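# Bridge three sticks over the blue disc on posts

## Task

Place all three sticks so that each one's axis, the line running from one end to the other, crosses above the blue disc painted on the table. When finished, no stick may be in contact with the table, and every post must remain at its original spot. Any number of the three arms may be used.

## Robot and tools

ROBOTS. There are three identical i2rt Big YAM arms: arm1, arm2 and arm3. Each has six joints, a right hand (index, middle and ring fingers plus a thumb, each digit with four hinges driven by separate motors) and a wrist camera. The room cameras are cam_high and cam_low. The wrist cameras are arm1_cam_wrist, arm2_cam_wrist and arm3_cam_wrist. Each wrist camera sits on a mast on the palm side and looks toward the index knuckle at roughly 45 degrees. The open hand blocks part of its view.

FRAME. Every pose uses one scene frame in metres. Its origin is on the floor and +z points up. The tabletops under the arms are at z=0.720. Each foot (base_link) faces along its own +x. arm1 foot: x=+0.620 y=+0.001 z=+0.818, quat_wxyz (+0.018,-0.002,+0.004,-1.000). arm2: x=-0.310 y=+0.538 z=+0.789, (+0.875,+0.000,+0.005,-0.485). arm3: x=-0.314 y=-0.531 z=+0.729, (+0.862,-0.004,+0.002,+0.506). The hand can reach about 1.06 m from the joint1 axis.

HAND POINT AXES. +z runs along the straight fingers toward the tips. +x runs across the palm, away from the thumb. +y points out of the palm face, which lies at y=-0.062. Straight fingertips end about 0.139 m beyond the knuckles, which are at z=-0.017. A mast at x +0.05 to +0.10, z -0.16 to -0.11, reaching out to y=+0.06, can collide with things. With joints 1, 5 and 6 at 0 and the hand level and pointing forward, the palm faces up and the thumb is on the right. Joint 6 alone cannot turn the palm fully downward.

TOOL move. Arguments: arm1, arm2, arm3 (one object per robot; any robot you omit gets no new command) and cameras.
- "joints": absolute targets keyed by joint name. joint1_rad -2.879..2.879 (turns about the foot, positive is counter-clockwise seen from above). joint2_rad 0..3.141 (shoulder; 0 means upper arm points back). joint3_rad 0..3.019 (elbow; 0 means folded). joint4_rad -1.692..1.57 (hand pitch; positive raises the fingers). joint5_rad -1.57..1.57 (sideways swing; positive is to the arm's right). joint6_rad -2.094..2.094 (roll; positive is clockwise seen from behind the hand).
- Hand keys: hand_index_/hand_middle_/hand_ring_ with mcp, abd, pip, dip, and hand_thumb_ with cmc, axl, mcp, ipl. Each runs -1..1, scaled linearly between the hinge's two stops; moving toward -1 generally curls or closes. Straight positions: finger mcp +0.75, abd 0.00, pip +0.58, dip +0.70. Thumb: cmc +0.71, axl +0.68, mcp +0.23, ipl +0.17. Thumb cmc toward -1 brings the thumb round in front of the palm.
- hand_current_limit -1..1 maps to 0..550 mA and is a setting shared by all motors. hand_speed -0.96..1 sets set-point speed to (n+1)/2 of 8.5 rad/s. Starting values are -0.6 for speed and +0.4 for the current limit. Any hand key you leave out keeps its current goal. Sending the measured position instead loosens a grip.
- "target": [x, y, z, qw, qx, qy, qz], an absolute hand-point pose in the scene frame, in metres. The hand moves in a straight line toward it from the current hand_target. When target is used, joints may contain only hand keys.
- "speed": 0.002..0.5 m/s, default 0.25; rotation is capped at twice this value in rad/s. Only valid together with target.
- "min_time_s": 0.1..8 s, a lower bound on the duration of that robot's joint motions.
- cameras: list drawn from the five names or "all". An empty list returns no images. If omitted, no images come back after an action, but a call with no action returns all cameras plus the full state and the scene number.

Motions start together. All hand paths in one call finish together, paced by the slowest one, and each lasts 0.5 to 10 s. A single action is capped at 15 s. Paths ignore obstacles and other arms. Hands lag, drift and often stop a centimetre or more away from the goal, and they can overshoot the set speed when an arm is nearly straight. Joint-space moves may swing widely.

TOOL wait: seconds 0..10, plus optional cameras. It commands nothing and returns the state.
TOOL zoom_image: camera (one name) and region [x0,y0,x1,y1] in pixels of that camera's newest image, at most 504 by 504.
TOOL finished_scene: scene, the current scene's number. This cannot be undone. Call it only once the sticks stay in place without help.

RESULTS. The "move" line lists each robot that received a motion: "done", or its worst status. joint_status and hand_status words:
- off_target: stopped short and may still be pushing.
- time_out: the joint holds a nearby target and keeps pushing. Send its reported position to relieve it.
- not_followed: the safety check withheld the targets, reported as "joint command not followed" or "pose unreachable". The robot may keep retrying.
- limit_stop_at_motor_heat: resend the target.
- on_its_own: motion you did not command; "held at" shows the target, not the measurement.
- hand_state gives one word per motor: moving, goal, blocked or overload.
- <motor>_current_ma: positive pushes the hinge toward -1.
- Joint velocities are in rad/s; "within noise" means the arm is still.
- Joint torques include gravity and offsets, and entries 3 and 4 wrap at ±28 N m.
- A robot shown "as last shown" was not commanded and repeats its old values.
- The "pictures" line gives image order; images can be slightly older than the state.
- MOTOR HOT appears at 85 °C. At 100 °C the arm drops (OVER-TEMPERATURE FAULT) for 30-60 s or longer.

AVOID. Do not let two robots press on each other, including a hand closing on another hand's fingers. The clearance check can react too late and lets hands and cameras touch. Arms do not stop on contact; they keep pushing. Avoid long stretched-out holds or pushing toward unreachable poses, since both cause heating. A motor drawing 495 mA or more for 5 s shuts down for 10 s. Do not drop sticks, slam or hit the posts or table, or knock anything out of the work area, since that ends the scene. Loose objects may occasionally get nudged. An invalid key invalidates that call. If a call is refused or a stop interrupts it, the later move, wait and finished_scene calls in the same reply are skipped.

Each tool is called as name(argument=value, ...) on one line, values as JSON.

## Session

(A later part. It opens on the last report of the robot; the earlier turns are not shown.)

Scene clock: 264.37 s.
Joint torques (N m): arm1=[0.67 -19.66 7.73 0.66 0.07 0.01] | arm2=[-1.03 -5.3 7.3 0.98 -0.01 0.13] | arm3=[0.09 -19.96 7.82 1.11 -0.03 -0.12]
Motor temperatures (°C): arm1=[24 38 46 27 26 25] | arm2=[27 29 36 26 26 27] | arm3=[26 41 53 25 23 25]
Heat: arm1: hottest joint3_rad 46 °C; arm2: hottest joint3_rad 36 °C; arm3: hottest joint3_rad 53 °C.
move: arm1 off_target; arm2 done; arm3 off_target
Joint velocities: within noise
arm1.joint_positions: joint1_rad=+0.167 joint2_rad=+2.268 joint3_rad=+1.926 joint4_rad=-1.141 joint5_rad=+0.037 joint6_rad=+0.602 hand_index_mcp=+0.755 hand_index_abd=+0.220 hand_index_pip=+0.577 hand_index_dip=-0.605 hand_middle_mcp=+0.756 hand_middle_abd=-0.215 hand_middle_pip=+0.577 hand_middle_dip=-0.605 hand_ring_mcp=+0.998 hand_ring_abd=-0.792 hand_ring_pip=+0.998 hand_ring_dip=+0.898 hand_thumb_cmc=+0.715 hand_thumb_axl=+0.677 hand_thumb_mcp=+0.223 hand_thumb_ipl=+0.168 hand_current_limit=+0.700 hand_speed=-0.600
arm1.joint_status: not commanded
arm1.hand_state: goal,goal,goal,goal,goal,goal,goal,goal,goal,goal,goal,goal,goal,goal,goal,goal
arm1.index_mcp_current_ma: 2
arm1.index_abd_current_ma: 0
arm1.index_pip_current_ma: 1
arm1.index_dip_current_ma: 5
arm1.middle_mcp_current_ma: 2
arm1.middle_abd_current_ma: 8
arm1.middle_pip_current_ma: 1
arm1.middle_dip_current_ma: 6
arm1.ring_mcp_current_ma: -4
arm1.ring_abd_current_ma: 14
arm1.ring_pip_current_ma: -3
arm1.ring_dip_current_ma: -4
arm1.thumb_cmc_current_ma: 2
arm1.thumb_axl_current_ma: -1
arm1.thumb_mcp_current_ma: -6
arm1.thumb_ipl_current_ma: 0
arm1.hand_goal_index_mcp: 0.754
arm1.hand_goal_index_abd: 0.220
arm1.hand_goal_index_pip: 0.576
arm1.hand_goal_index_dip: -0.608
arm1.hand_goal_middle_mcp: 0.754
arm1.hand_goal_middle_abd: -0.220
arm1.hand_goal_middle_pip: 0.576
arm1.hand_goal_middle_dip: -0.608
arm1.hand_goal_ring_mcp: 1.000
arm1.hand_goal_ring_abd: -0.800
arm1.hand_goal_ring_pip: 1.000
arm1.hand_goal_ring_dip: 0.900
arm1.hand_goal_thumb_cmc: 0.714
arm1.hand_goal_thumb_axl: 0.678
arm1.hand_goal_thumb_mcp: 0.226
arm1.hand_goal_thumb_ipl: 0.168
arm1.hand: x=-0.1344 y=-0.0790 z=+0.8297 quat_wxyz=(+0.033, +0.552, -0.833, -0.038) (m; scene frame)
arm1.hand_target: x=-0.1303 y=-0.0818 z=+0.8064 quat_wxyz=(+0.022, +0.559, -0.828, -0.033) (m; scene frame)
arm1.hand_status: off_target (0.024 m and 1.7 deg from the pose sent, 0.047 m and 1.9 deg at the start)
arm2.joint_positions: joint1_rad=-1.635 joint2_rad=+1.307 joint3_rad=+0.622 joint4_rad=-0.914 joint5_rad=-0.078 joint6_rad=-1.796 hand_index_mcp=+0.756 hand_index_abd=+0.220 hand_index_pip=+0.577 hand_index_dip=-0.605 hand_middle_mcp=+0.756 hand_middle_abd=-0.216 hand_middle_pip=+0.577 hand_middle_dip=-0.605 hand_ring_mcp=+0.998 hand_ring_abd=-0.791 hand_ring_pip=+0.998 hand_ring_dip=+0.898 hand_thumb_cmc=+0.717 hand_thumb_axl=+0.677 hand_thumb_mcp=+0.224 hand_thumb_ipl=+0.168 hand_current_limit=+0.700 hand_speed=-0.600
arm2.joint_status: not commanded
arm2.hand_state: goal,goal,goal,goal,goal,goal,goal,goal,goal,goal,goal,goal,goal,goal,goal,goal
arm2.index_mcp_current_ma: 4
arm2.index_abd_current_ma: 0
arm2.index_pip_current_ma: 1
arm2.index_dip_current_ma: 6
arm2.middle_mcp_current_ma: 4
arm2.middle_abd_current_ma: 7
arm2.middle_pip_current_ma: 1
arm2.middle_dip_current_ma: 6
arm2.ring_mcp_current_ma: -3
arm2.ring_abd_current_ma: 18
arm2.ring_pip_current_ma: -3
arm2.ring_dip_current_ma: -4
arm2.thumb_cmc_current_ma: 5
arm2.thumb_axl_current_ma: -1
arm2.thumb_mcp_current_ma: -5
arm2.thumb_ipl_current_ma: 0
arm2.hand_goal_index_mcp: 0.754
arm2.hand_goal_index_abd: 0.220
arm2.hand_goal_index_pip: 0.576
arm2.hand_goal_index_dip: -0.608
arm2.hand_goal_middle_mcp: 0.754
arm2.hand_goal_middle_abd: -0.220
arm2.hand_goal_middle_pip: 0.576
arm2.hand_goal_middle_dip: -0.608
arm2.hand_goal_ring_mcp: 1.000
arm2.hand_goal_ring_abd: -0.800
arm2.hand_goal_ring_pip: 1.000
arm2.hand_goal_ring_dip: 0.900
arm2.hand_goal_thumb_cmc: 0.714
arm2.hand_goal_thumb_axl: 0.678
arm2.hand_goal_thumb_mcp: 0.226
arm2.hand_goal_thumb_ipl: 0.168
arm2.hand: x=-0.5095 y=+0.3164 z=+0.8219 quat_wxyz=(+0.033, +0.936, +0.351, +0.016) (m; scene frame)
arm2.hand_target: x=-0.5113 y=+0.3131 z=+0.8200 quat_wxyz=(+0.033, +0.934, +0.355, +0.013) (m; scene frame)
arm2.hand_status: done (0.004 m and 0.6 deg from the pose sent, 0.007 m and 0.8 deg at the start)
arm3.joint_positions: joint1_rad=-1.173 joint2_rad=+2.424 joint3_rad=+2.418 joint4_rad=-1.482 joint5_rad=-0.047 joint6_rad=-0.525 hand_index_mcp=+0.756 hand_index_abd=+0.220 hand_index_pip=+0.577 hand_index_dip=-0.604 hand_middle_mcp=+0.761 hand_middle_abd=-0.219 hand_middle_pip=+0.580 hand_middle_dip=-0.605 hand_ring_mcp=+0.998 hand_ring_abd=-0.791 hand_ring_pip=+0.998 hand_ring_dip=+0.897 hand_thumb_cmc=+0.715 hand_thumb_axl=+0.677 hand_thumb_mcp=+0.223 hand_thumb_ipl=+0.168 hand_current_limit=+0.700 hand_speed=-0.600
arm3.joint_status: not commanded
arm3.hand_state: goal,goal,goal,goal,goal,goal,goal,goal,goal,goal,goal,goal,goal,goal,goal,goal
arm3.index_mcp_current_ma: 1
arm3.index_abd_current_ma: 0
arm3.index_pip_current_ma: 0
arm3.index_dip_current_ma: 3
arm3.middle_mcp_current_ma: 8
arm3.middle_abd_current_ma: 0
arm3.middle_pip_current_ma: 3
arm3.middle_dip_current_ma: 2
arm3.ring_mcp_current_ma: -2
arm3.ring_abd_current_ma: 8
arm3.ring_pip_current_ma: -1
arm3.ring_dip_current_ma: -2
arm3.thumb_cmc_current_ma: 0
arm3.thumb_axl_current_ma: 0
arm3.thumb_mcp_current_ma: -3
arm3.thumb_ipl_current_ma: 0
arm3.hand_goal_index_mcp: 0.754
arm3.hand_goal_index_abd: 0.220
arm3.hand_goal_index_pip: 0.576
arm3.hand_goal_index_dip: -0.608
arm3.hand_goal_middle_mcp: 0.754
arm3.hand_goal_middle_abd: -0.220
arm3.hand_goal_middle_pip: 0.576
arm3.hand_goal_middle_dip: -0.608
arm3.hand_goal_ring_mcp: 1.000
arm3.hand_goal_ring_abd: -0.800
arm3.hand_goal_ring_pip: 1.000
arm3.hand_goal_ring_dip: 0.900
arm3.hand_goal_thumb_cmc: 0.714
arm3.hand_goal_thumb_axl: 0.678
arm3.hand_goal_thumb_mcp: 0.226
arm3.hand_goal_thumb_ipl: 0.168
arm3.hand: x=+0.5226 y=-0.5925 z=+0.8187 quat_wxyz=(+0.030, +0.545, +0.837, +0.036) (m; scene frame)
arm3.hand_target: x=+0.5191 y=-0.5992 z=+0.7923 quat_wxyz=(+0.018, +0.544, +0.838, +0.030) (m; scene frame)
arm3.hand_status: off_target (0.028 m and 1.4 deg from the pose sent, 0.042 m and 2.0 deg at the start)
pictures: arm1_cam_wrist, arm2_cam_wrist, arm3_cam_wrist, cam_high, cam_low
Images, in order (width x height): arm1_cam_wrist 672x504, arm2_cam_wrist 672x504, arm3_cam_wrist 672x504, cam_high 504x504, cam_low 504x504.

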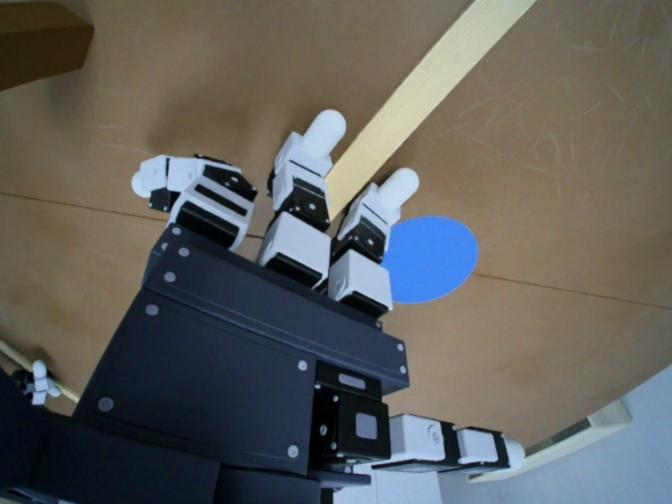

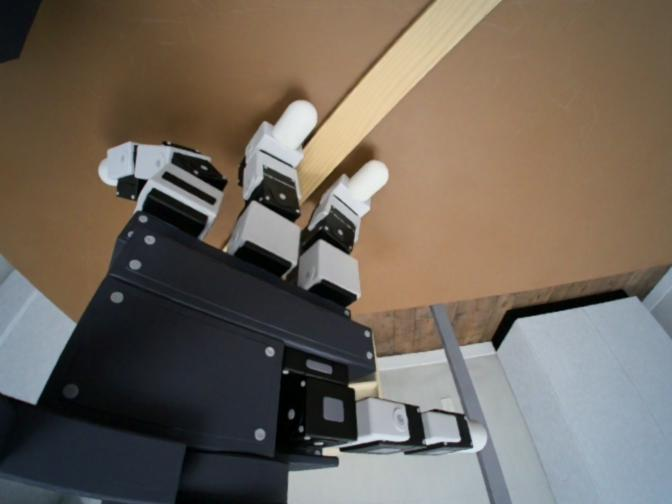

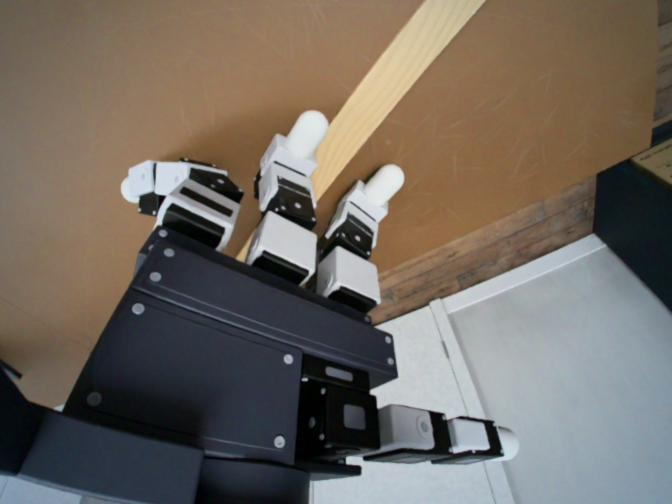

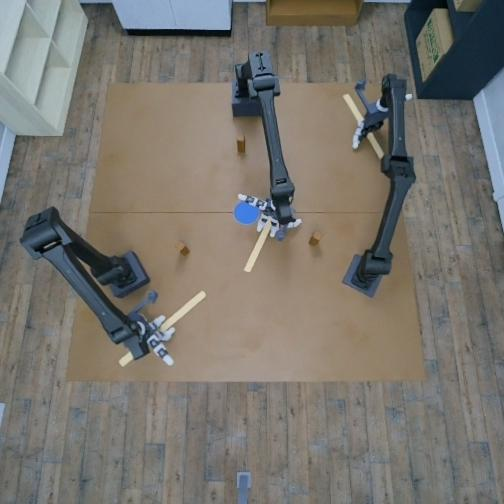

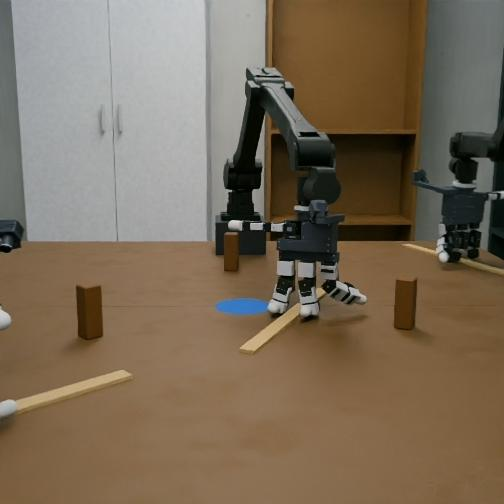

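move(arm1={"target": [-0.131, -0.082, 0.793, -0.022, -0.5588, 0.8284, 0.0326], "speed": 0.1}, arm2={"target": [-0.5115, 0.313, 0.800, 0.0327, 0.9343, 0.3549, 0.0124], "speed": 0.1}, arm3={"target": [0.516, -0.584, 0.812, 0.0190, 0.5443, 0.8382, 0.0293], "speed": 0.1}, cameras=["all"])

zoom_image(camera="cam_low", region=[200, 220, 440, 400])

Scene clock: 279.07 s.
Joint torques (N m): arm1=[0.62 -19.02 7.3 0.83 0.08 0] | arm2=[-0.85 -3.37 5.6 2.07 -0.03 0.14] | arm3=[2.67 -21.3 8.4 0.12 0.12 0.05]
Motor temperatures (°C): arm1=[24 40 46 27 26 25] | arm2=[27 29 36 26 26 27] | arm3=[26 43 52 25 23 25]
Heat: arm1: hottest joint3_rad 46 °C; arm2: hottest joint3_rad 36 °C; arm3: hottest joint3_rad 52 °C.
move: arm1 off_target; arm2 off_target; arm3 off_target
Joint velocities: within noise
arm1.joint_positions: joint1_rad=+0.167 joint2_rad=+2.272 joint3_rad=+1.919 joint4_rad=-1.119 joint5_rad=+0.037 joint6_rad=+0.599 hand_index_mcp=+0.758 hand_index_abd=+0.219 hand_index_pip=+0.581 hand_index_dip=-0.605 hand_middle_mcp=+0.756 hand_middle_abd=-0.215 hand_middle_pip=+0.577 hand_middle_dip=-0.605 hand_ring_mcp=+0.998 hand_ring_abd=-0.792 hand_ring_pip=+0.998 hand_ring_dip=+0.898 hand_thumb_cmc=+0.715 hand_thumb_axl=+0.677 hand_thumb_mcp=+0.223 hand_thumb_ipl=+0.168 hand_current_limit=+0.700 hand_speed=-0.600
arm1.joint_status: not commanded
arm1.hand_state: goal,goal,goal,goal,goal,goal,goal,goal,goal,goal,goal,goal,goal,goal,goal,goal
arm1.index_mcp_current_ma: 7
arm1.index_abd_current_ma: -1
arm1.index_pip_current_ma: 10
arm1.index_dip_current_ma: 5
arm1.middle_mcp_current_ma: 2
arm1.middle_abd_current_ma: 7
arm1.middle_pip_current_ma: 1
arm1.middle_dip_current_ma: 6
arm1.ring_mcp_current_ma: -4
arm1.ring_abd_current_ma: 13
arm1.ring_pip_current_ma: -3
arm1.ring_dip_current_ma: -4
arm1.thumb_cmc_current_ma: 2
arm1.thumb_axl_current_ma: -1
arm1.thumb_mcp_current_ma: -6
arm1.thumb_ipl_current_ma: 0
arm1.hand_goal_index_mcp: 0.754
arm1.hand_goal_index_abd: 0.220
arm1.hand_goal_index_pip: 0.576
arm1.hand_goal_index_dip: -0.608
arm1.hand_goal_middle_mcp: 0.754
arm1.hand_goal_middle_abd: -0.220
arm1.hand_goal_middle_pip: 0.576
arm1.hand_goal_middle_dip: -0.608
arm1.hand_goal_ring_mcp: 1.000
arm1.hand_goal_ring_abd: -0.800
arm1.hand_goal_ring_pip: 1.000
arm1.hand_goal_ring_dip: 0.900
arm1.hand_goal_thumb_cmc: 0.714
arm1.hand_goal_thumb_axl: 0.678
arm1.hand_goal_thumb_mcp: 0.226
arm1.hand_goal_thumb_ipl: 0.168
arm1.hand: x=-0.1367 y=-0.0796 z=+0.8259 quat_wxyz=(+0.038, +0.553, -0.832, -0.040) (m; scene frame)
arm1.hand_target: x=-0.1298 y=-0.0818 z=+0.7935 quat_wxyz=(+0.022, +0.560, -0.828, -0.033) (m; scene frame)
arm1.hand_status: off_target (0.033 m and 2.2 deg from the pose sent, 0.037 m and 1.7 deg at the start)
arm2.joint_positions: joint1_rad=-1.635 joint2_rad=+1.327 joint3_rad=+0.615 joint4_rad=-0.874 joint5_rad=-0.081 joint6_rad=-1.805 hand_index_mcp=+0.758 hand_index_abd=+0.201 hand_index_pip=+0.588 hand_index_dip=-0.605 hand_middle_mcp=+0.756 hand_middle_abd=-0.235 hand_middle_pip=+0.584 hand_middle_dip=-0.605 hand_ring_mcp=+0.998 hand_ring_abd=-0.791 hand_ring_pip=+0.998 hand_ring_dip=+0.898 hand_thumb_cmc=+0.717 hand_thumb_axl=+0.677 hand_thumb_mcp=+0.223 hand_thumb_ipl=+0.168 hand_current_limit=+0.700 hand_speed=-0.600
arm2.joint_status: not commanded
arm2.hand_state: goal,goal,goal,goal,goal,goal,goal,goal,goal,goal,goal,goal,goal,goal,goal,goal
arm2.index_mcp_current_ma: 8
arm2.index_abd_current_ma: -44
arm2.index_pip_current_ma: 30
arm2.index_dip_current_ma: 6
arm2.middle_mcp_current_ma: 3
arm2.middle_abd_current_ma: -31
arm2.middle_pip_current_ma: 17
arm2.middle_dip_current_ma: 6
arm2.ring_mcp_current_ma: -4
arm2.ring_abd_current_ma: 18
arm2.ring_pip_current_ma: -3
arm2.ring_dip_current_ma: -4
arm2.thumb_cmc_current_ma: 4
arm2.thumb_axl_current_ma: -1
arm2.thumb_mcp_current_ma: -6
arm2.thumb_ipl_current_ma: 0
arm2.hand_goal_index_mcp: 0.754
arm2.hand_goal_index_abd: 0.220
arm2.hand_goal_index_pip: 0.576
arm2.hand_goal_index_dip: -0.608
arm2.hand_goal_middle_mcp: 0.754
arm2.hand_goal_middle_abd: -0.220
arm2.hand_goal_middle_pip: 0.576
arm2.hand_goal_middle_dip: -0.608
arm2.hand_goal_ring_mcp: 1.000
arm2.hand_goal_ring_abd: -0.800
arm2.hand_goal_ring_pip: 1.000
arm2.hand_goal_ring_dip: 0.900
arm2.hand_goal_thumb_cmc: 0.714
arm2.hand_goal_thumb_axl: 0.678
arm2.hand_goal_thumb_mcp: 0.226
arm2.hand_goal_thumb_ipl: 0.168
arm2.hand: x=-0.5122 y=+0.3143 z=+0.8148 quat_wxyz=(+0.035, +0.934, +0.356, +0.010) (m; scene frame)
arm2.hand_target: x=-0.5098 y=+0.3137 z=+0.8012 quat_wxyz=(+0.034, +0.933, +0.359, +0.013) (m; scene frame)
arm2.hand_status: off_target (0.015 m and 0.5 deg from the pose sent, 0.022 m and 0.6 deg at the start)
arm3.joint_positions: joint1_rad=-1.173 joint2_rad=+2.418 joint3_rad=+2.410 joint4_rad=-1.480 joint5_rad=-0.045 joint6_rad=-0.525 hand_index_mcp=+0.756 hand_index_abd=+0.220 hand_index_pip=+0.577 hand_index_dip=-0.604 hand_middle_mcp=+0.752 hand_middle_abd=-0.219 hand_middle_pip=+0.577 hand_middle_dip=-0.605 hand_ring_mcp=+0.998 hand_ring_abd=-0.791 hand_ring_pip=+0.998 hand_ring_dip=+0.897 hand_thumb_cmc=+0.715 hand_thumb_axl=+0.677 hand_thumb_mcp=+0.223 hand_thumb_ipl=+0.168 hand_current_limit=+0.700 hand_speed=-0.600
arm3.joint_status: not commanded
arm3.hand_state: goal,goal,goal,goal,goal,goal,goal,goal,goal,goal,goal,goal,goal,goal,goal,goal
arm3.index_mcp_current_ma: 1
arm3.index_abd_current_ma: 0
arm3.index_pip_current_ma: 0
arm3.index_dip_current_ma: 3
arm3.middle_mcp_current_ma: -2
arm3.middle_abd_current_ma: 0
arm3.middle_pip_current_ma: 1
arm3.middle_dip_current_ma: 2
arm3.ring_mcp_current_ma: -2
arm3.ring_abd_current_ma: 8
arm3.ring_pip_current_ma: -1
arm3.ring_dip_current_ma: -2
arm3.thumb_cmc_current_ma: 0
arm3.thumb_axl_current_ma: 0
arm3.thumb_mcp_current_ma: -3
arm3.thumb_ipl_current_ma: 0
arm3.hand_goal_index_mcp: 0.754
arm3.hand_goal_index_abd: 0.220
arm3.hand_goal_index_pip: 0.576
arm3.hand_goal_index_dip: -0.608
arm3.hand_goal_middle_mcp: 0.754
arm3.hand_goal_middle_abd: -0.220
arm3.hand_goal_middle_pip: 0.576
arm3.hand_goal_middle_dip: -0.608
arm3.hand_goal_ring_mcp: 1.000
arm3.hand_goal_ring_abd: -0.800
arm3.hand_goal_ring_pip: 1.000
arm3.hand_goal_ring_dip: 0.900
arm3.hand_goal_thumb_cmc: 0.714
arm3.hand_goal_thumb_axl: 0.678
arm3.hand_goal_thumb_mcp: 0.226
arm3.hand_goal_thumb_ipl: 0.168
arm3.hand: x=+0.5213 y=-0.5926 z=+0.8198 quat_wxyz=(+0.030, +0.545, +0.837, +0.035) (m; scene frame)
arm3.hand_target: x=+0.5164 y=-0.5843 z=+0.8123 quat_wxyz=(+0.020, +0.544, +0.838, +0.029) (m; scene frame)
arm3.hand_status: off_target (0.013 m and 1.4 deg from the pose sent, 0.013 m and 1.4 deg at the start)
pictures: arm1_cam_wrist, arm2_cam_wrist, arm3_cam_wrist, cam_high, cam_low
Images, in order (width x height): arm1_cam_wrist 672x504, arm2_cam_wrist 672x504, arm3_cam_wrist 672x504, cam_high 504x504, cam_low 504x504.

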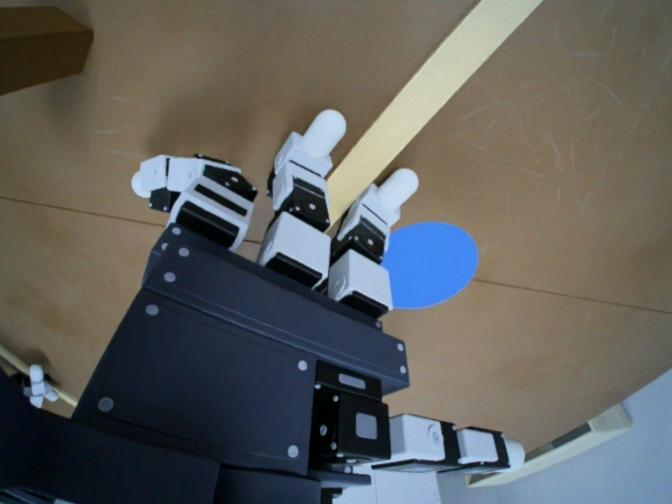

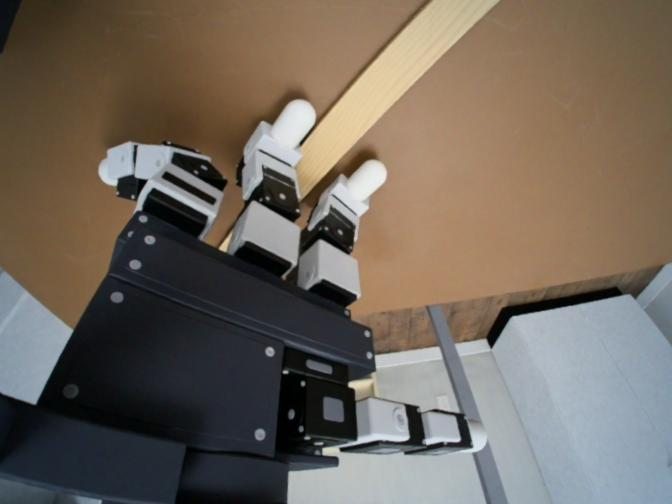

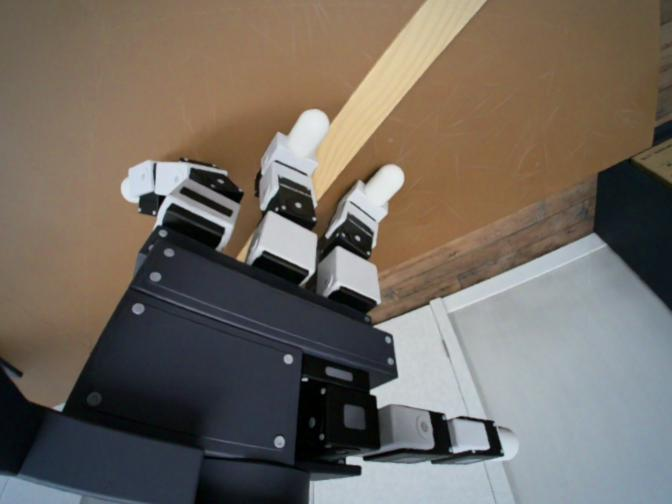

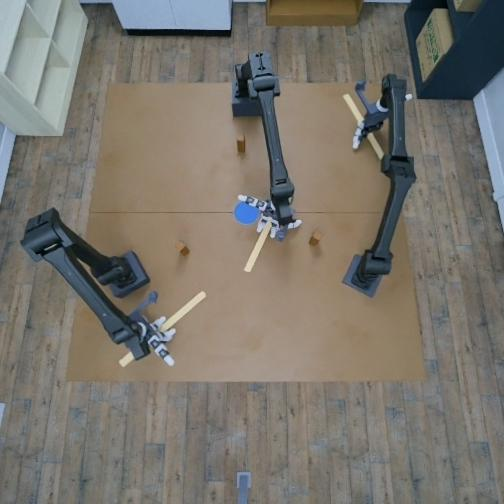

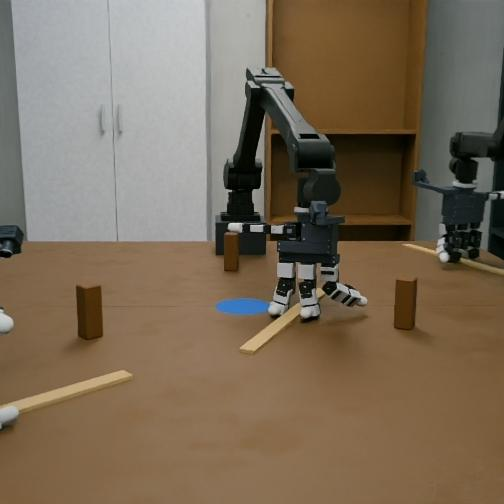

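Scaled by 2.100 from the camera's 504x504 image, which has a finer 720x720 frame.

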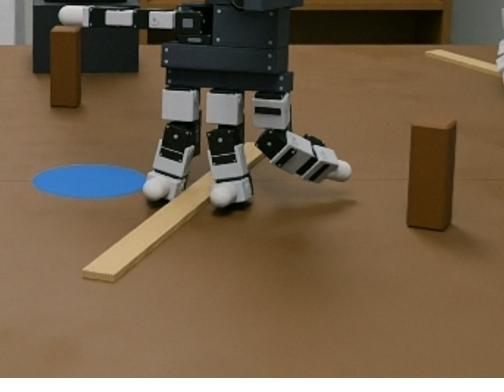

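move(arm1={"target": [-0.129, -0.068, 0.815, -0.022, -0.5588, 0.8284, 0.0326], "speed": 0.1}, arm2={"joints": {"hand_index_abd": -0.1, "hand_middle_abd": 0.1, "hand_speed": -0.8, "hand_current_limit": 0.75}}, arm3={"target": [0.515, -0.574, 0.812, 0.0190, 0.5443, 0.8382, 0.0293], "speed": 0.1}, cameras=["all"])

zoom_image(camera="cam_low", region=[200, 220, 440, 400])

Scene clock: 287.80 s.
Joint torques (N m): arm1=[-0.44 -21.36 7.17 -0.44 0.11 0.03] | arm2=[-0.85 -3.6 5.63 1.73 -0.01 0.13] | arm3=[2.55 -21.48 8.5 0.35 0.08 0.05]
Motor temperatures (°C): arm1=[24 39 46 27 26 25] | arm2=[27 29 36 26 26 27] | arm3=[26 43 53 25 23 25]
Heat: arm1: hottest joint3_rad 46 °C; arm2: hottest joint3_rad 36 °C; arm3: hottest joint3_rad 53 °C.
move: arm1 off_target; arm2 off_target; arm3 off_target
Joint velocities: within noise
arm1.joint_positions: joint1_rad=+0.161 joint2_rad=+2.271 joint3_rad=+1.919 joint4_rad=-1.122 joint5_rad=+0.034 joint6_rad=+0.585 hand_index_mcp=+0.760 hand_index_abd=+0.218 hand_index_pip=+0.582 hand_index_dip=-0.605 hand_middle_mcp=+0.756 hand_middle_abd=-0.215 hand_middle_pip=+0.577 hand_middle_dip=-0.605 hand_ring_mcp=+0.998 hand_ring_abd=-0.792 hand_ring_pip=+0.998 hand_ring_dip=+0.898 hand_thumb_cmc=+0.715 hand_thumb_axl=+0.677 hand_thumb_mcp=+0.223 hand_thumb_ipl=+0.168 hand_current_limit=+0.700 hand_speed=-0.600
arm1.joint_status: not commanded
arm1.hand_state: goal,goal,goal,goal,goal,goal,goal,goal,goal,goal,goal,goal,goal,goal,goal,goal
arm1.index_mcp_current_ma: 13
arm1.index_abd_current_ma: -3
arm1.index_pip_current_ma: 12
arm1.index_dip_current_ma: 5
arm1.middle_mcp_current_ma: 2
arm1.middle_abd_current_ma: 7
arm1.middle_pip_current_ma: 1
arm1.middle_dip_current_ma: 6
arm1.ring_mcp_current_ma: -4
arm1.ring_abd_current_ma: 13
arm1.ring_pip_current_ma: -3
arm1.ring_dip_current_ma: -4
arm1.thumb_cmc_current_ma: 2
arm1.thumb_axl_current_ma: -1
arm1.thumb_mcp_current_ma: -6
arm1.thumb_ipl_current_ma: 0
arm1.hand_goal_index_mcp: 0.754
arm1.hand_goal_index_abd: 0.220
arm1.hand_goal_index_pip: 0.576
arm1.hand_goal_index_dip: -0.608
arm1.hand_goal_middle_mcp: 0.754
arm1.hand_goal_middle_abd: -0.220
arm1.hand_goal_middle_pip: 0.576
arm1.hand_goal_middle_dip: -0.608
arm1.hand_goal_ring_mcp: 1.000
arm1.hand_goal_ring_abd: -0.800
arm1.hand_goal_ring_pip: 1.000
arm1.hand_goal_ring_dip: 0.900
arm1.hand_goal_thumb_cmc: 0.714
arm1.hand_goal_thumb_axl: 0.678
arm1.hand_goal_thumb_mcp: 0.226
arm1.hand_goal_thumb_ipl: 0.168
arm1.hand: x=-0.1371 y=-0.0767 z=+0.8258 quat_wxyz=(+0.037, +0.556, -0.829, -0.039) (m; scene frame)
arm1.hand_target: x=-0.1290 y=-0.0683 z=+0.8152 quat_wxyz=(+0.022, +0.558, -0.829, -0.032) (m; scene frame)
arm1.hand_status: off_target (0.016 m and 1.9 deg from the pose sent, 0.018 m and 2.2 deg at the start)
arm2.joint_positions: joint1_rad=-1.634 joint2_rad=+1.328 joint3_rad=+0.615 joint4_rad=-0.864 joint5_rad=-0.081 joint6_rad=-1.796 hand_index_mcp=+0.757 hand_index_abd=+0.096 hand_index_pip=+0.586 hand_index_dip=-0.605 hand_middle_mcp=+0.759 hand_middle_abd=-0.137 hand_middle_pip=+0.592 hand_middle_dip=-0.605 hand_ring_mcp=+0.998 hand_ring_abd=-0.791 hand_ring_pip=+0.998 hand_ring_dip=+0.898 hand_thumb_cmc=+0.717 hand_thumb_axl=+0.677 hand_thumb_mcp=+0.223 hand_thumb_ipl=+0.168 hand_current_limit=+0.750 hand_speed=-0.800
arm2.joint_status: hand_index_abd off_target (ended at +0.096, target -0.100); hand_middle_abd off_target (ended at -0.137, target +0.100); the others done
arm2.hand_state: goal,blocked,goal,goal,goal,blocked,goal,goal,goal,goal,goal,goal,goal,goal,goal,goal
arm2.index_mcp_current_ma: 5
arm2.index_abd_current_ma: 481
arm2.index_pip_current_ma: 23
arm2.index_dip_current_ma: 5
arm2.middle_mcp_current_ma: 12
arm2.middle_abd_current_ma: -481
arm2.middle_pip_current_ma: 42
arm2.middle_dip_current_ma: 6
arm2.ring_mcp_current_ma: -4
arm2.ring_abd_current_ma: 18
arm2.ring_pip_current_ma: -3
arm2.ring_dip_current_ma: -4
arm2.thumb_cmc_current_ma: 5
arm2.thumb_axl_current_ma: -1
arm2.thumb_mcp_current_ma: -6
arm2.thumb_ipl_current_ma: 0
arm2.hand_goal_index_mcp: 0.754
arm2.hand_goal_index_abd: -0.100
arm2.hand_goal_index_pip: 0.576
arm2.hand_goal_index_dip: -0.608
arm2.hand_goal_middle_mcp: 0.754
arm2.hand_goal_middle_abd: 0.100
arm2.hand_goal_middle_pip: 0.576
arm2.hand_goal_middle_dip: -0.608
arm2.hand_goal_ring_mcp: 1.000
arm2.hand_goal_ring_abd: -0.800
arm2.hand_goal_ring_pip: 1.000
arm2.hand_goal_ring_dip: 0.900
arm2.hand_goal_thumb_cmc: 0.714
arm2.hand_goal_thumb_axl: 0.678
arm2.hand_goal_thumb_mcp: 0.226
arm2.hand_goal_thumb_ipl: 0.168
arm2.hand: x=-0.5150 y=+0.3127 z=+0.8145 quat_wxyz=(+0.036, +0.935, +0.352, +0.005) (m; scene frame)
arm2.hand_target: x=-0.5105 y=+0.3133 z=+0.8012 quat_wxyz=(+0.034, +0.934, +0.355, +0.013) (m; scene frame)
arm2.hand_status: not commanded
arm3.joint_positions: joint1_rad=-1.162 joint2_rad=+2.410 joint3_rad=+2.389 joint4_rad=-1.480 joint5_rad=-0.045 joint6_rad=-0.516 hand_index_mcp=+0.756 hand_index_abd=+0.220 hand_index_pip=+0.577 hand_index_dip=-0.604 hand_middle_mcp=+0.751 hand_middle_abd=-0.219 hand_middle_pip=+0.577 hand_middle_dip=-0.605 hand_ring_mcp=+0.998 hand_ring_abd=-0.791 hand_ring_pip=+0.998 hand_ring_dip=+0.897 hand_thumb_cmc=+0.715 hand_thumb_axl=+0.677 hand_thumb_mcp=+0.223 hand_thumb_ipl=+0.168 hand_current_limit=+0.700 hand_speed=-0.600
arm3.joint_status: not commanded
arm3.hand_state: goal,goal,goal,goal,goal,goal,goal,goal,goal,goal,goal,goal,goal,goal,goal,goal
arm3.index_mcp_current_ma: 1
arm3.index_abd_current_ma: 0
arm3.index_pip_current_ma: 0
arm3.index_dip_current_ma: 3
arm3.middle_mcp_current_ma: -2
arm3.middle_abd_current_ma: 1
arm3.middle_pip_current_ma: 0
arm3.middle_dip_current_ma: 2
arm3.ring_mcp_current_ma: -2
arm3.ring_abd_current_ma: 8
arm3.ring_pip_current_ma: -1
arm3.ring_dip_current_ma: -2
arm3.thumb_cmc_current_ma: 0
arm3.thumb_axl_current_ma: 0
arm3.thumb_mcp_current_ma: -3
arm3.thumb_ipl_current_ma: 0
arm3.hand_goal_index_mcp: 0.754
arm3.hand_goal_index_abd: 0.220
arm3.hand_goal_index_pip: 0.576
arm3.hand_goal_index_dip: -0.608
arm3.hand_goal_middle_mcp: 0.754
arm3.hand_goal_middle_abd: -0.220
arm3.hand_goal_middle_pip: 0.576
arm3.hand_goal_middle_dip: -0.608
arm3.hand_goal_ring_mcp: 1.000
arm3.hand_goal_ring_abd: -0.800
arm3.hand_goal_ring_pip: 1.000
arm3.hand_goal_ring_dip: 0.900
arm3.hand_goal_thumb_cmc: 0.714
arm3.hand_goal_thumb_axl: 0.678
arm3.hand_goal_thumb_mcp: 0.226
arm3.hand_goal_thumb_ipl: 0.168
arm3.hand: x=+0.5173 y=-0.5840 z=+0.8157 quat_wxyz=(+0.023, +0.545, +0.838, +0.033) (m; scene frame)
arm3.hand_target: x=+0.5150 y=-0.5738 z=+0.8121 quat_wxyz=(+0.019, +0.544, +0.839, +0.030) (m; scene frame)
arm3.hand_status: off_target (0.011 m and 0.6 deg from the pose sent, 0.021 m and 1.4 deg at the start)
pictures: arm1_cam_wrist, arm2_cam_wrist, arm3_cam_wrist, cam_high, cam_low
Images, in order (width x height): arm1_cam_wrist 672x504, arm2_cam_wrist 672x504, arm3_cam_wrist 672x504, cam_high 504x504, cam_low 504x504.

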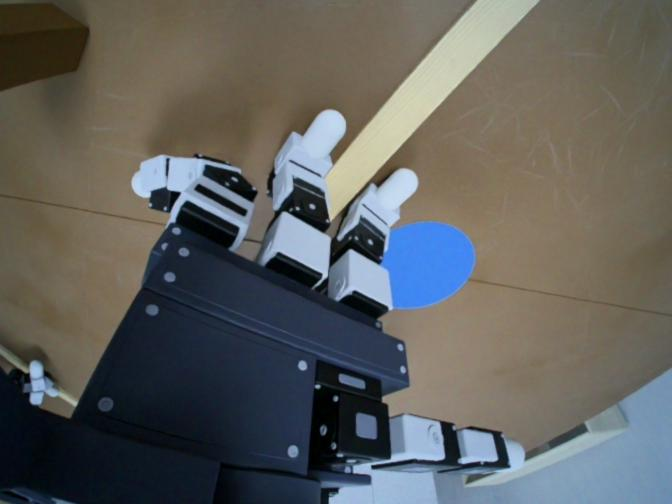

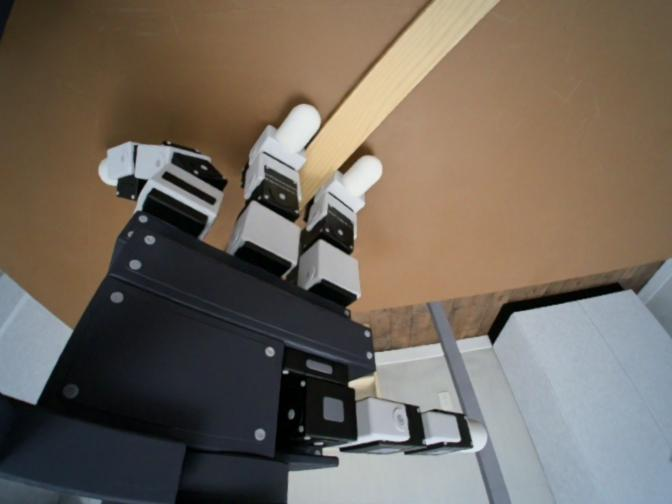

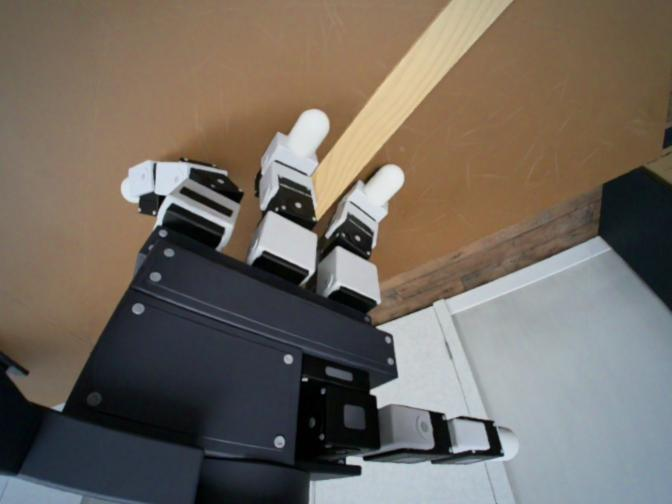

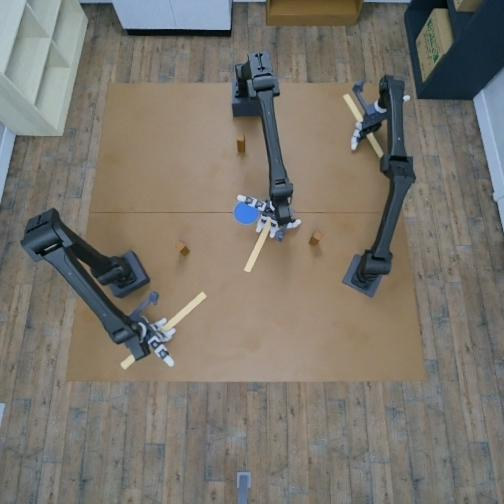

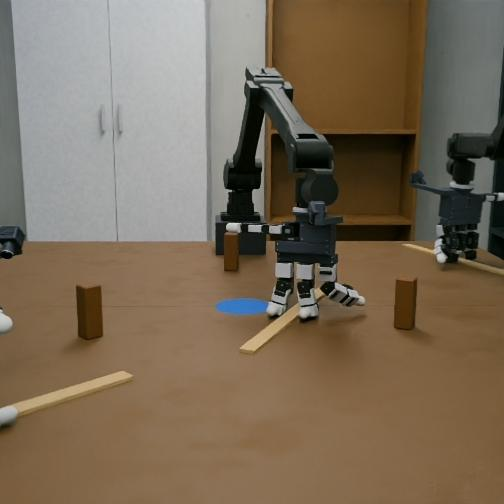

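Scaled by 2.100 from the camera's 504x504 image, which has a finer 720x720 frame.

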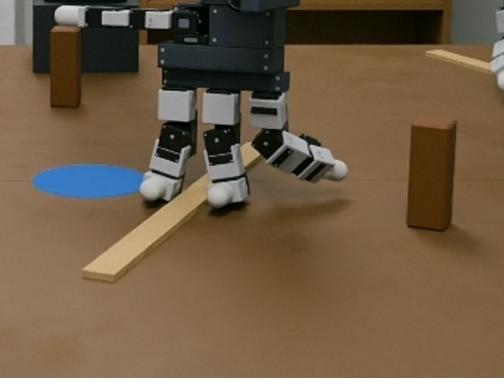

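move(arm1={"target": [-0.129, -0.069, 0.785, -0.022, -0.5588, 0.8284, 0.0326], "speed": 0.1}, arm3={"target": [0.515, -0.575, 0.787, 0.0190, 0.5443, 0.8382, 0.0293], "speed": 0.1}, cameras=["arm1_cam_wrist", "arm3_cam_wrist", "cam_low"])

zoom_image(camera="cam_low", region=[200, 220, 440, 400])

Scene clock: 305.33 s.
Joint torques (N m): arm1=[-0.38 -18.96 6.32 1.09 0.14 -0.02] | arm2=[-1.14 -3.6 5.63 1.73 -0.01 0.13] | arm3=[2.61 -19.84 7.94 1.11 0.15 0.1]
Motor temperatures (°C): arm1=[24 38 46 27 26 25] | arm2=[27 29 35 26 26 27] | arm3=[26 47 53 25 23 25]
Heat: arm1: hottest joint3_rad 46 °C; arm2: hottest joint3_rad 35 °C; arm3: hottest joint3_rad 53 °C.
move: arm1 off_target; arm3 off_target
Joint velocities: within noise
arm1.joint_positions: joint1_rad=+0.161 joint2_rad=+2.267 joint3_rad=+1.903 joint4_rad=-1.099 joint5_rad=+0.042 joint6_rad=+0.585 hand_index_mcp=+0.774 hand_index_abd=+0.217 hand_index_pip=+0.598 hand_index_dip=-0.605 hand_middle_mcp=+0.756 hand_middle_abd=-0.215 hand_middle_pip=+0.577 hand_middle_dip=-0.605 hand_ring_mcp=+0.998 hand_ring_abd=-0.792 hand_ring_pip=+0.998 hand_ring_dip=+0.898 hand_thumb_cmc=+0.715 hand_thumb_axl=+0.677 hand_thumb_mcp=+0.223 hand_thumb_ipl=+0.168 hand_current_limit=+0.700 hand_speed=-0.600
arm1.joint_status: not commanded
arm1.hand_state: goal,goal,blocked,goal,goal,goal,goal,goal,goal,goal,goal,goal,goal,goal,goal,goal
arm1.index_mcp_current_ma: 55
arm1.index_abd_current_ma: -5
arm1.index_pip_current_ma: 58
arm1.index_dip_current_ma: 5
arm1.middle_mcp_current_ma: 4
arm1.middle_abd_current_ma: 7
arm1.middle_pip_current_ma: 2
arm1.middle_dip_current_ma: 6
arm1.ring_mcp_current_ma: -4
arm1.ring_abd_current_ma: 13
arm1.ring_pip_current_ma: -3
arm1.ring_dip_current_ma: -4
arm1.thumb_cmc_current_ma: 2
arm1.thumb_axl_current_ma: -1
arm1.thumb_mcp_current_ma: -6
arm1.thumb_ipl_current_ma: 0
arm1.hand_goal_index_mcp: 0.754
arm1.hand_goal_index_abd: 0.220
arm1.hand_goal_index_pip: 0.576
arm1.hand_goal_index_dip: -0.608
arm1.hand_goal_middle_mcp: 0.754
arm1.hand_goal_middle_abd: -0.220
arm1.hand_goal_middle_pip: 0.576
arm1.hand_goal_middle_dip: -0.608
arm1.hand_goal_ring_mcp: 1.000
arm1.hand_goal_ring_abd: -0.800
arm1.hand_goal_ring_pip: 1.000
arm1.hand_goal_ring_dip: 0.900
arm1.hand_goal_thumb_cmc: 0.714
arm1.hand_goal_thumb_axl: 0.678
arm1.hand_goal_thumb_mcp: 0.226
arm1.hand_goal_thumb_ipl: 0.168
arm1.hand: x=-0.1375 y=-0.0754 z=+0.8244 quat_wxyz=(+0.041, +0.556, -0.829, -0.045) (m; scene frame)
arm1.hand_target: x=-0.1275 y=-0.0676 z=+0.7868 quat_wxyz=(+0.020, +0.558, -0.829, -0.036) (m; scene frame)
arm1.hand_status: off_target (0.041 m and 2.6 deg from the pose sent, 0.042 m and 1.9 deg at the start)
arm2: as last shown
arm3.joint_positions: joint1_rad=-1.162 joint2_rad=+2.391 joint3_rad=+2.342 joint4_rad=-1.439 joint5_rad=-0.048 joint6_rad=-0.515 hand_index_mcp=+0.756 hand_index_abd=+0.220 hand_index_pip=+0.577 hand_index_dip=-0.604 hand_middle_mcp=+0.765 hand_middle_abd=-0.221 hand_middle_pip=+0.585 hand_middle_dip=-0.605 hand_ring_mcp=+0.998 hand_ring_abd=-0.791 hand_ring_pip=+0.998 hand_ring_dip=+0.897 hand_thumb_cmc=+0.715 hand_thumb_axl=+0.677 hand_thumb_mcp=+0.223 hand_thumb_ipl=+0.168 hand_current_limit=+0.700 hand_speed=-0.600
arm3.joint_status: not commanded
arm3.hand_state: goal,goal,goal,goal,goal,goal,goal,goal,goal,goal,goal,goal,goal,goal,goal,goal
arm3.index_mcp_current_ma: 1
arm3.index_abd_current_ma: 0
arm3.index_pip_current_ma: 0
arm3.index_dip_current_ma: 3
arm3.middle_mcp_current_ma: 15
arm3.middle_abd_current_ma: 0
arm3.middle_pip_current_ma: 9
arm3.middle_dip_current_ma: 2
arm3.ring_mcp_current_ma: -2
arm3.ring_abd_current_ma: 8
arm3.ring_pip_current_ma: -1
arm3.ring_dip_current_ma: -2
arm3.thumb_cmc_current_ma: 0
arm3.thumb_axl_current_ma: 0
arm3.thumb_mcp_current_ma: -3
arm3.thumb_ipl_current_ma: 0
arm3.hand_goal_index_mcp: 0.754
arm3.hand_goal_index_abd: 0.220
arm3.hand_goal_index_pip: 0.576
arm3.hand_goal_index_dip: -0.608
arm3.hand_goal_middle_mcp: 0.754
arm3.hand_goal_middle_abd: -0.220
arm3.hand_goal_middle_pip: 0.576
arm3.hand_goal_middle_dip: -0.608
arm3.hand_goal_ring_mcp: 1.000
arm3.hand_goal_ring_abd: -0.800
arm3.hand_goal_ring_pip: 1.000
arm3.hand_goal_ring_dip: 0.900
arm3.hand_goal_thumb_cmc: 0.714
arm3.hand_goal_thumb_axl: 0.678
arm3.hand_goal_thumb_mcp: 0.226
arm3.hand_goal_thumb_ipl: 0.168
arm3.hand: x=+0.5163 y=-0.5835 z=+0.8129 quat_wxyz=(+0.029, +0.545, +0.837, +0.037) (m; scene frame)
arm3.hand_target: x=+0.5142 y=-0.5746 z=+0.7874 quat_wxyz=(+0.018, +0.544, +0.838, +0.030) (m; scene frame)
arm3.hand_status: off_target (0.027 m and 1.4 deg from the pose sent, 0.030 m and 0.6 deg at the start)
pictures: arm1_cam_wrist, arm3_cam_wrist, cam_low
Images, in order (width x height): arm1_cam_wrist 672x504, arm3_cam_wrist 672x504, cam_low 504x504.

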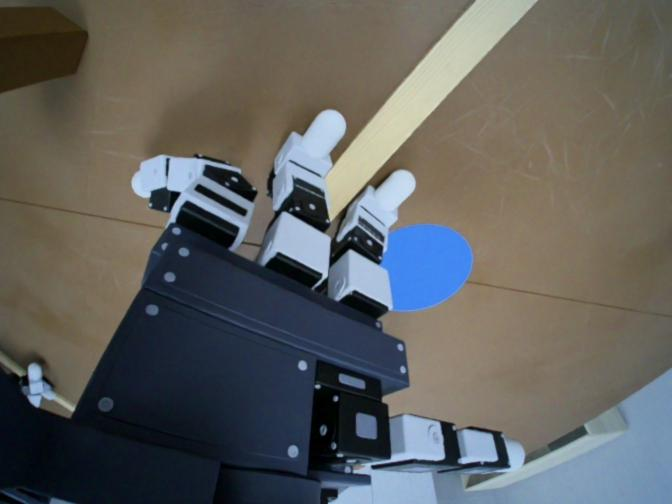

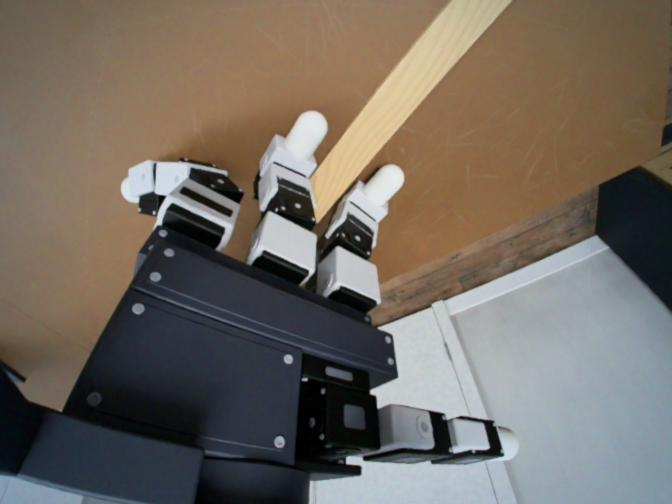

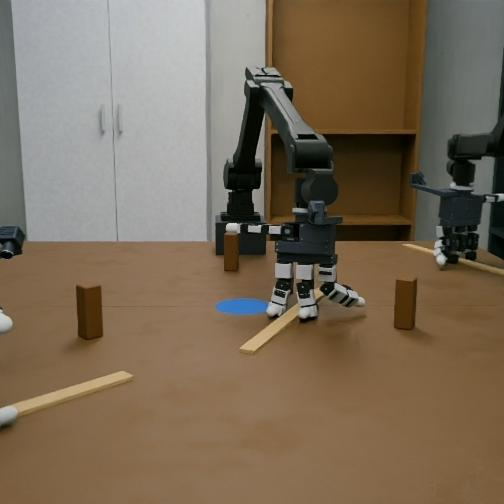

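Scaled by 2.100 from the camera's 504x504 image, which has a finer 720x720 frame.

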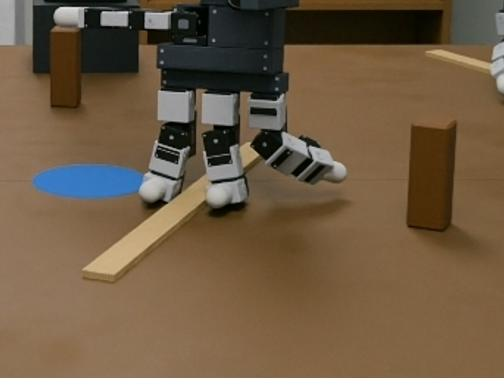

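move(arm1={"target": [-0.129, -0.057, 0.818, -0.022, -0.5588, 0.8284, 0.0326], "speed": 0.1}, arm3={"target": [0.515, -0.575, 0.773, 0.0190, 0.5443, 0.8382, 0.0293], "speed": 0.1})

move(arm1={"target": [-0.129, -0.060, 0.786, -0.022, -0.5588, 0.8284, 0.0326], "speed": 0.1}, cameras=["arm1_cam_wrist", "arm3_cam_wrist", "cam_low"])

zoom_image(camera="cam_low", region=[200, 220, 440, 400])

Scene clock: 323.83 s.
Joint torques (N m): arm1=[-0.62 -21.19 7.76 -0.42 0.12 -0.03] | arm2=[-0.91 -3.66 5.65 1.72 -0.02 0.13] | arm3=[2.73 -18.43 7.45 1.17 0.15 0.09]
Motor temperatures (°C): arm1=[24 38 45 27 26 25] | arm2=[27 28 35 26 26 27] | arm3=[26 46 53 25 23 25]
Heat: arm1: hottest joint3_rad 45 °C; arm2: hottest joint3_rad 35 °C; arm3: hottest joint3_rad 53 °C.
move: arm1 off_target; arm3 off_target
Joint velocities: within noise
arm1.joint_positions: joint1_rad=+0.145 joint2_rad=+2.263 joint3_rad=+1.903 joint4_rad=-1.122 joint5_rad=+0.026 joint6_rad=+0.567 hand_index_mcp=+0.763 hand_index_abd=+0.215 hand_index_pip=+0.588 hand_index_dip=-0.605 hand_middle_mcp=+0.756 hand_middle_abd=-0.219 hand_middle_pip=+0.577 hand_middle_dip=-0.605 hand_ring_mcp=+0.998 hand_ring_abd=-0.792 hand_ring_pip=+0.998 hand_ring_dip=+0.898 hand_thumb_cmc=+0.715 hand_thumb_axl=+0.677 hand_thumb_mcp=+0.223 hand_thumb_ipl=+0.168 hand_current_limit=+0.700 hand_speed=-0.600
arm1.joint_status: not commanded
arm1.hand_state: goal,goal,goal,goal,goal,goal,goal,goal,goal,goal,goal,goal,goal,goal,goal,goal
arm1.index_mcp_current_ma: 19
arm1.index_abd_current_ma: -9
arm1.index_pip_current_ma: 28
arm1.index_dip_current_ma: 5
arm1.middle_mcp_current_ma: 3
arm1.middle_abd_current_ma: 1
arm1.middle_pip_current_ma: 2
arm1.middle_dip_current_ma: 6
arm1.ring_mcp_current_ma: -4
arm1.ring_abd_current_ma: 13
arm1.ring_pip_current_ma: -3
arm1.ring_dip_current_ma: -4
arm1.thumb_cmc_current_ma: 2
arm1.thumb_axl_current_ma: -1
arm1.thumb_mcp_current_ma: -6
arm1.thumb_ipl_current_ma: 0
arm1.hand_goal_index_mcp: 0.754
arm1.hand_goal_index_abd: 0.220
arm1.hand_goal_index_pip: 0.576
arm1.hand_goal_index_dip: -0.608
arm1.hand_goal_middle_mcp: 0.754
arm1.hand_goal_middle_abd: -0.220
arm1.hand_goal_middle_pip: 0.576
arm1.hand_goal_middle_dip: -0.608
arm1.hand_goal_ring_mcp: 1.000
arm1.hand_goal_ring_abd: -0.800
arm1.hand_goal_ring_pip: 1.000
arm1.hand_goal_ring_dip: 0.900
arm1.hand_goal_thumb_cmc: 0.714
arm1.hand_goal_thumb_axl: 0.678
arm1.hand_goal_thumb_mcp: 0.226
arm1.hand_goal_thumb_ipl: 0.168
arm1.hand: x=-0.1344 y=-0.0659 z=+0.8247 quat_wxyz=(+0.035, +0.557, -0.829, -0.034) (m; scene frame)
arm1.hand_target: x=-0.1287 y=-0.0583 z=+0.8176 quat_wxyz=(+0.023, +0.559, -0.828, -0.029) (m; scene frame)
arm1.hand_status: off_target (0.012 m and 1.5 deg from the pose sent, 0.021 m and 2.6 deg at the start)
arm2: as last shown
arm3.joint_positions: joint1_rad=-1.162 joint2_rad=+2.377 joint3_rad=+2.314 joint4_rad=-1.410 joint5_rad=-0.050 joint6_rad=-0.513 hand_index_mcp=+0.757 hand_index_abd=+0.220 hand_index_pip=+0.578 hand_index_dip=-0.604 hand_middle_mcp=+0.776 hand_middle_abd=-0.227 hand_middle_pip=+0.591 hand_middle_dip=-0.605 hand_ring_mcp=+0.998 hand_ring_abd=-0.791 hand_ring_pip=+0.998 hand_ring_dip=+0.897 hand_thumb_cmc=+0.715 hand_thumb_axl=+0.677 hand_thumb_mcp=+0.223 hand_thumb_ipl=+0.168 hand_current_limit=+0.700 hand_speed=-0.600
arm3.joint_status: not commanded
arm3.hand_state: goal,goal,goal,goal,blocked,goal,goal,goal,goal,goal,goal,goal,goal,goal,goal,goal
arm3.index_mcp_current_ma: 2
arm3.index_abd_current_ma: 0
arm3.index_pip_current_ma: 1
arm3.index_dip_current_ma: 3
arm3.middle_mcp_current_ma: 38
arm3.middle_abd_current_ma: -6
arm3.middle_pip_current_ma: 20
arm3.middle_dip_current_ma: 2
arm3.ring_mcp_current_ma: -2
arm3.ring_abd_current_ma: 8
arm3.ring_pip_current_ma: -1
arm3.ring_dip_current_ma: -2
arm3.thumb_cmc_current_ma: 0
arm3.thumb_axl_current_ma: 0
arm3.thumb_mcp_current_ma: -3
arm3.thumb_ipl_current_ma: 0
arm3.hand_goal_index_mcp: 0.754
arm3.hand_goal_index_abd: 0.220
arm3.hand_goal_index_pip: 0.576
arm3.hand_goal_index_dip: -0.608
arm3.hand_goal_middle_mcp: 0.754
arm3.hand_goal_middle_abd: -0.220
arm3.hand_goal_middle_pip: 0.576
arm3.hand_goal_middle_dip: -0.608
arm3.hand_goal_ring_mcp: 1.000
arm3.hand_goal_ring_abd: -0.800
arm3.hand_goal_ring_pip: 1.000
arm3.hand_goal_ring_dip: 0.900
arm3.hand_goal_thumb_cmc: 0.714
arm3.hand_goal_thumb_axl: 0.678
arm3.hand_goal_thumb_mcp: 0.226
arm3.hand_goal_thumb_ipl: 0.168
arm3.hand: x=+0.5167 y=-0.5834 z=+0.8133 quat_wxyz=(+0.035, +0.545, +0.837, +0.041) (m; scene frame)
arm3.hand_target: x=+0.5133 y=-0.5744 z=+0.7738 quat_wxyz=(+0.018, +0.545, +0.838, +0.031) (m; scene frame)
arm3.hand_status: off_target (0.041 m and 2.3 deg from the pose sent, 0.041 m and 1.4 deg at the start)
pictures: none

Scene clock: 324.80 s.
Joint torques (N m): arm1=[-0.09 -18.84 6.43 1.31 0.18 0.03] | arm2=[-0.91 -3.43 5.6 1.69 -0.01 0.12] | arm3=[2.9 -18.43 7.51 1.13 0.13 0.08]
Motor temperatures (°C): arm1=[24 38 45 27 26 25] | arm2=[27 28 35 26 26 27] | arm3=[26 46 53 25 23 25]
Heat: arm1: hottest joint3_rad 45 °C; arm2: hottest joint3_rad 35 °C; arm3: hottest joint3_rad 53 °C.
move: arm1 off_target
Joint velocities: within noise
arm1.joint_positions: joint1_rad=+0.145 joint2_rad=+2.262 joint3_rad=+1.894 joint4_rad=-1.102 joint5_rad=+0.033 joint6_rad=+0.567 hand_index_mcp=+0.781 hand_index_abd=+0.218 hand_index_pip=+0.599 hand_index_dip=-0.605 hand_middle_mcp=+0.757 hand_middle_abd=-0.219 hand_middle_pip=+0.578 hand_middle_dip=-0.605 hand_ring_mcp=+0.998 hand_ring_abd=-0.792 hand_ring_pip=+0.998 hand_ring_dip=+0.898 hand_thumb_cmc=+0.715 hand_thumb_axl=+0.677 hand_thumb_mcp=+0.223 hand_thumb_ipl=+0.168 hand_current_limit=+0.700 hand_speed=-0.600
arm1.joint_status: not commanded
arm1.hand_state: blocked,goal,blocked,goal,goal,goal,goal,goal,goal,goal,goal,goal,goal,goal,goal,goal
arm1.index_mcp_current_ma: 80
arm1.index_abd_current_ma: -2
arm1.index_pip_current_ma: 61
arm1.index_dip_current_ma: 5
arm1.middle_mcp_current_ma: 5
arm1.middle_abd_current_ma: 1
arm1.middle_pip_current_ma: 3
arm1.middle_dip_current_ma: 6
arm1.ring_mcp_current_ma: -4
arm1.ring_abd_current_ma: 13
arm1.ring_pip_current_ma: -3
arm1.ring_dip_current_ma: -4
arm1.thumb_cmc_current_ma: 2
arm1.thumb_axl_current_ma: -1
arm1.thumb_mcp_current_ma: -6
arm1.thumb_ipl_current_ma: 0
arm1.hand_goal_index_mcp: 0.754
arm1.hand_goal_index_abd: 0.220
arm1.hand_goal_index_pip: 0.576
arm1.hand_goal_index_dip: -0.608
arm1.hand_goal_middle_mcp: 0.754
arm1.hand_goal_middle_abd: -0.220
arm1.hand_goal_middle_pip: 0.576
arm1.hand_goal_middle_dip: -0.608
arm1.hand_goal_ring_mcp: 1.000
arm1.hand_goal_ring_abd: -0.800
arm1.hand_goal_ring_pip: 1.000
arm1.hand_goal_ring_dip: 0.900
arm1.hand_goal_thumb_cmc: 0.714
arm1.hand_goal_thumb_axl: 0.678
arm1.hand_goal_thumb_mcp: 0.226
arm1.hand_goal_thumb_ipl: 0.168
arm1.hand: x=-0.1359 y=-0.0651 z=+0.8234 quat_wxyz=(+0.039, +0.557, -0.829, -0.040) (m; scene frame)
arm1.hand_target: x=-0.1275 y=-0.0599 z=+0.7871 quat_wxyz=(+0.022, +0.559, -0.828, -0.033) (m; scene frame)
arm1.hand_status: off_target (0.038 m and 2.1 deg from the pose sent, 0.040 m and 1.5 deg at the start)
arm2, arm3: as last shown
pictures: arm1_cam_wrist, arm3_cam_wrist, cam_low
Images, in order (width x height): arm1_cam_wrist 672x504, arm3_cam_wrist 672x504, cam_low 504x504.

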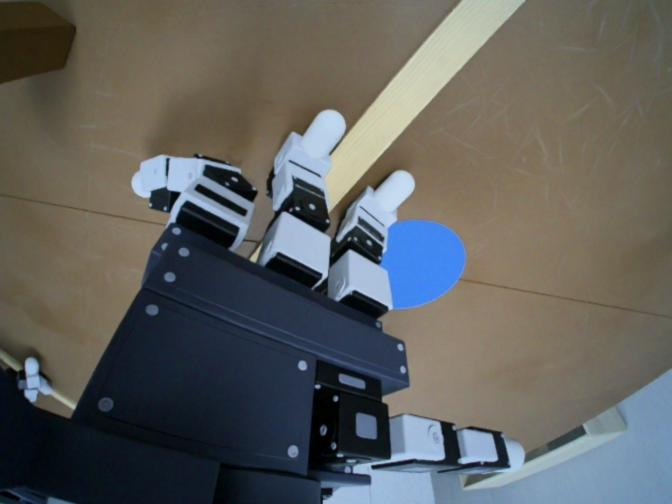

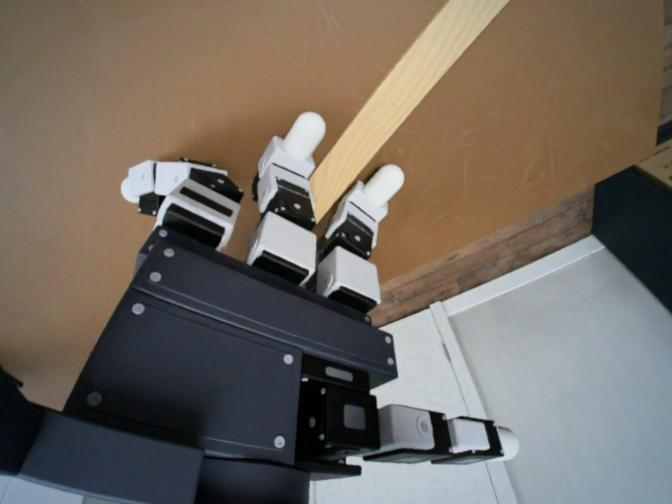

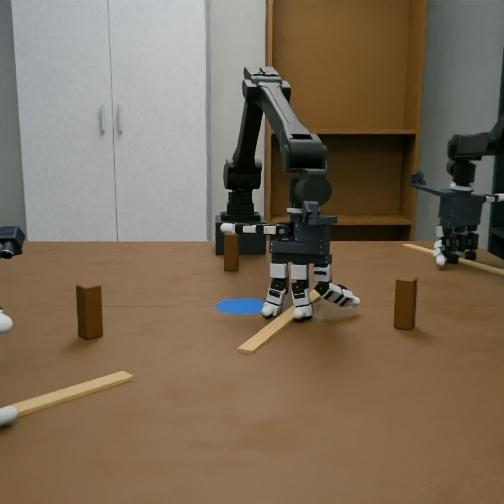

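Scaled by 2.100 from the camera's 504x504 image, which has a finer 720x720 frame.

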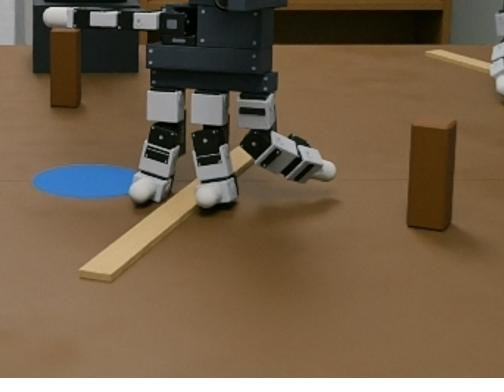

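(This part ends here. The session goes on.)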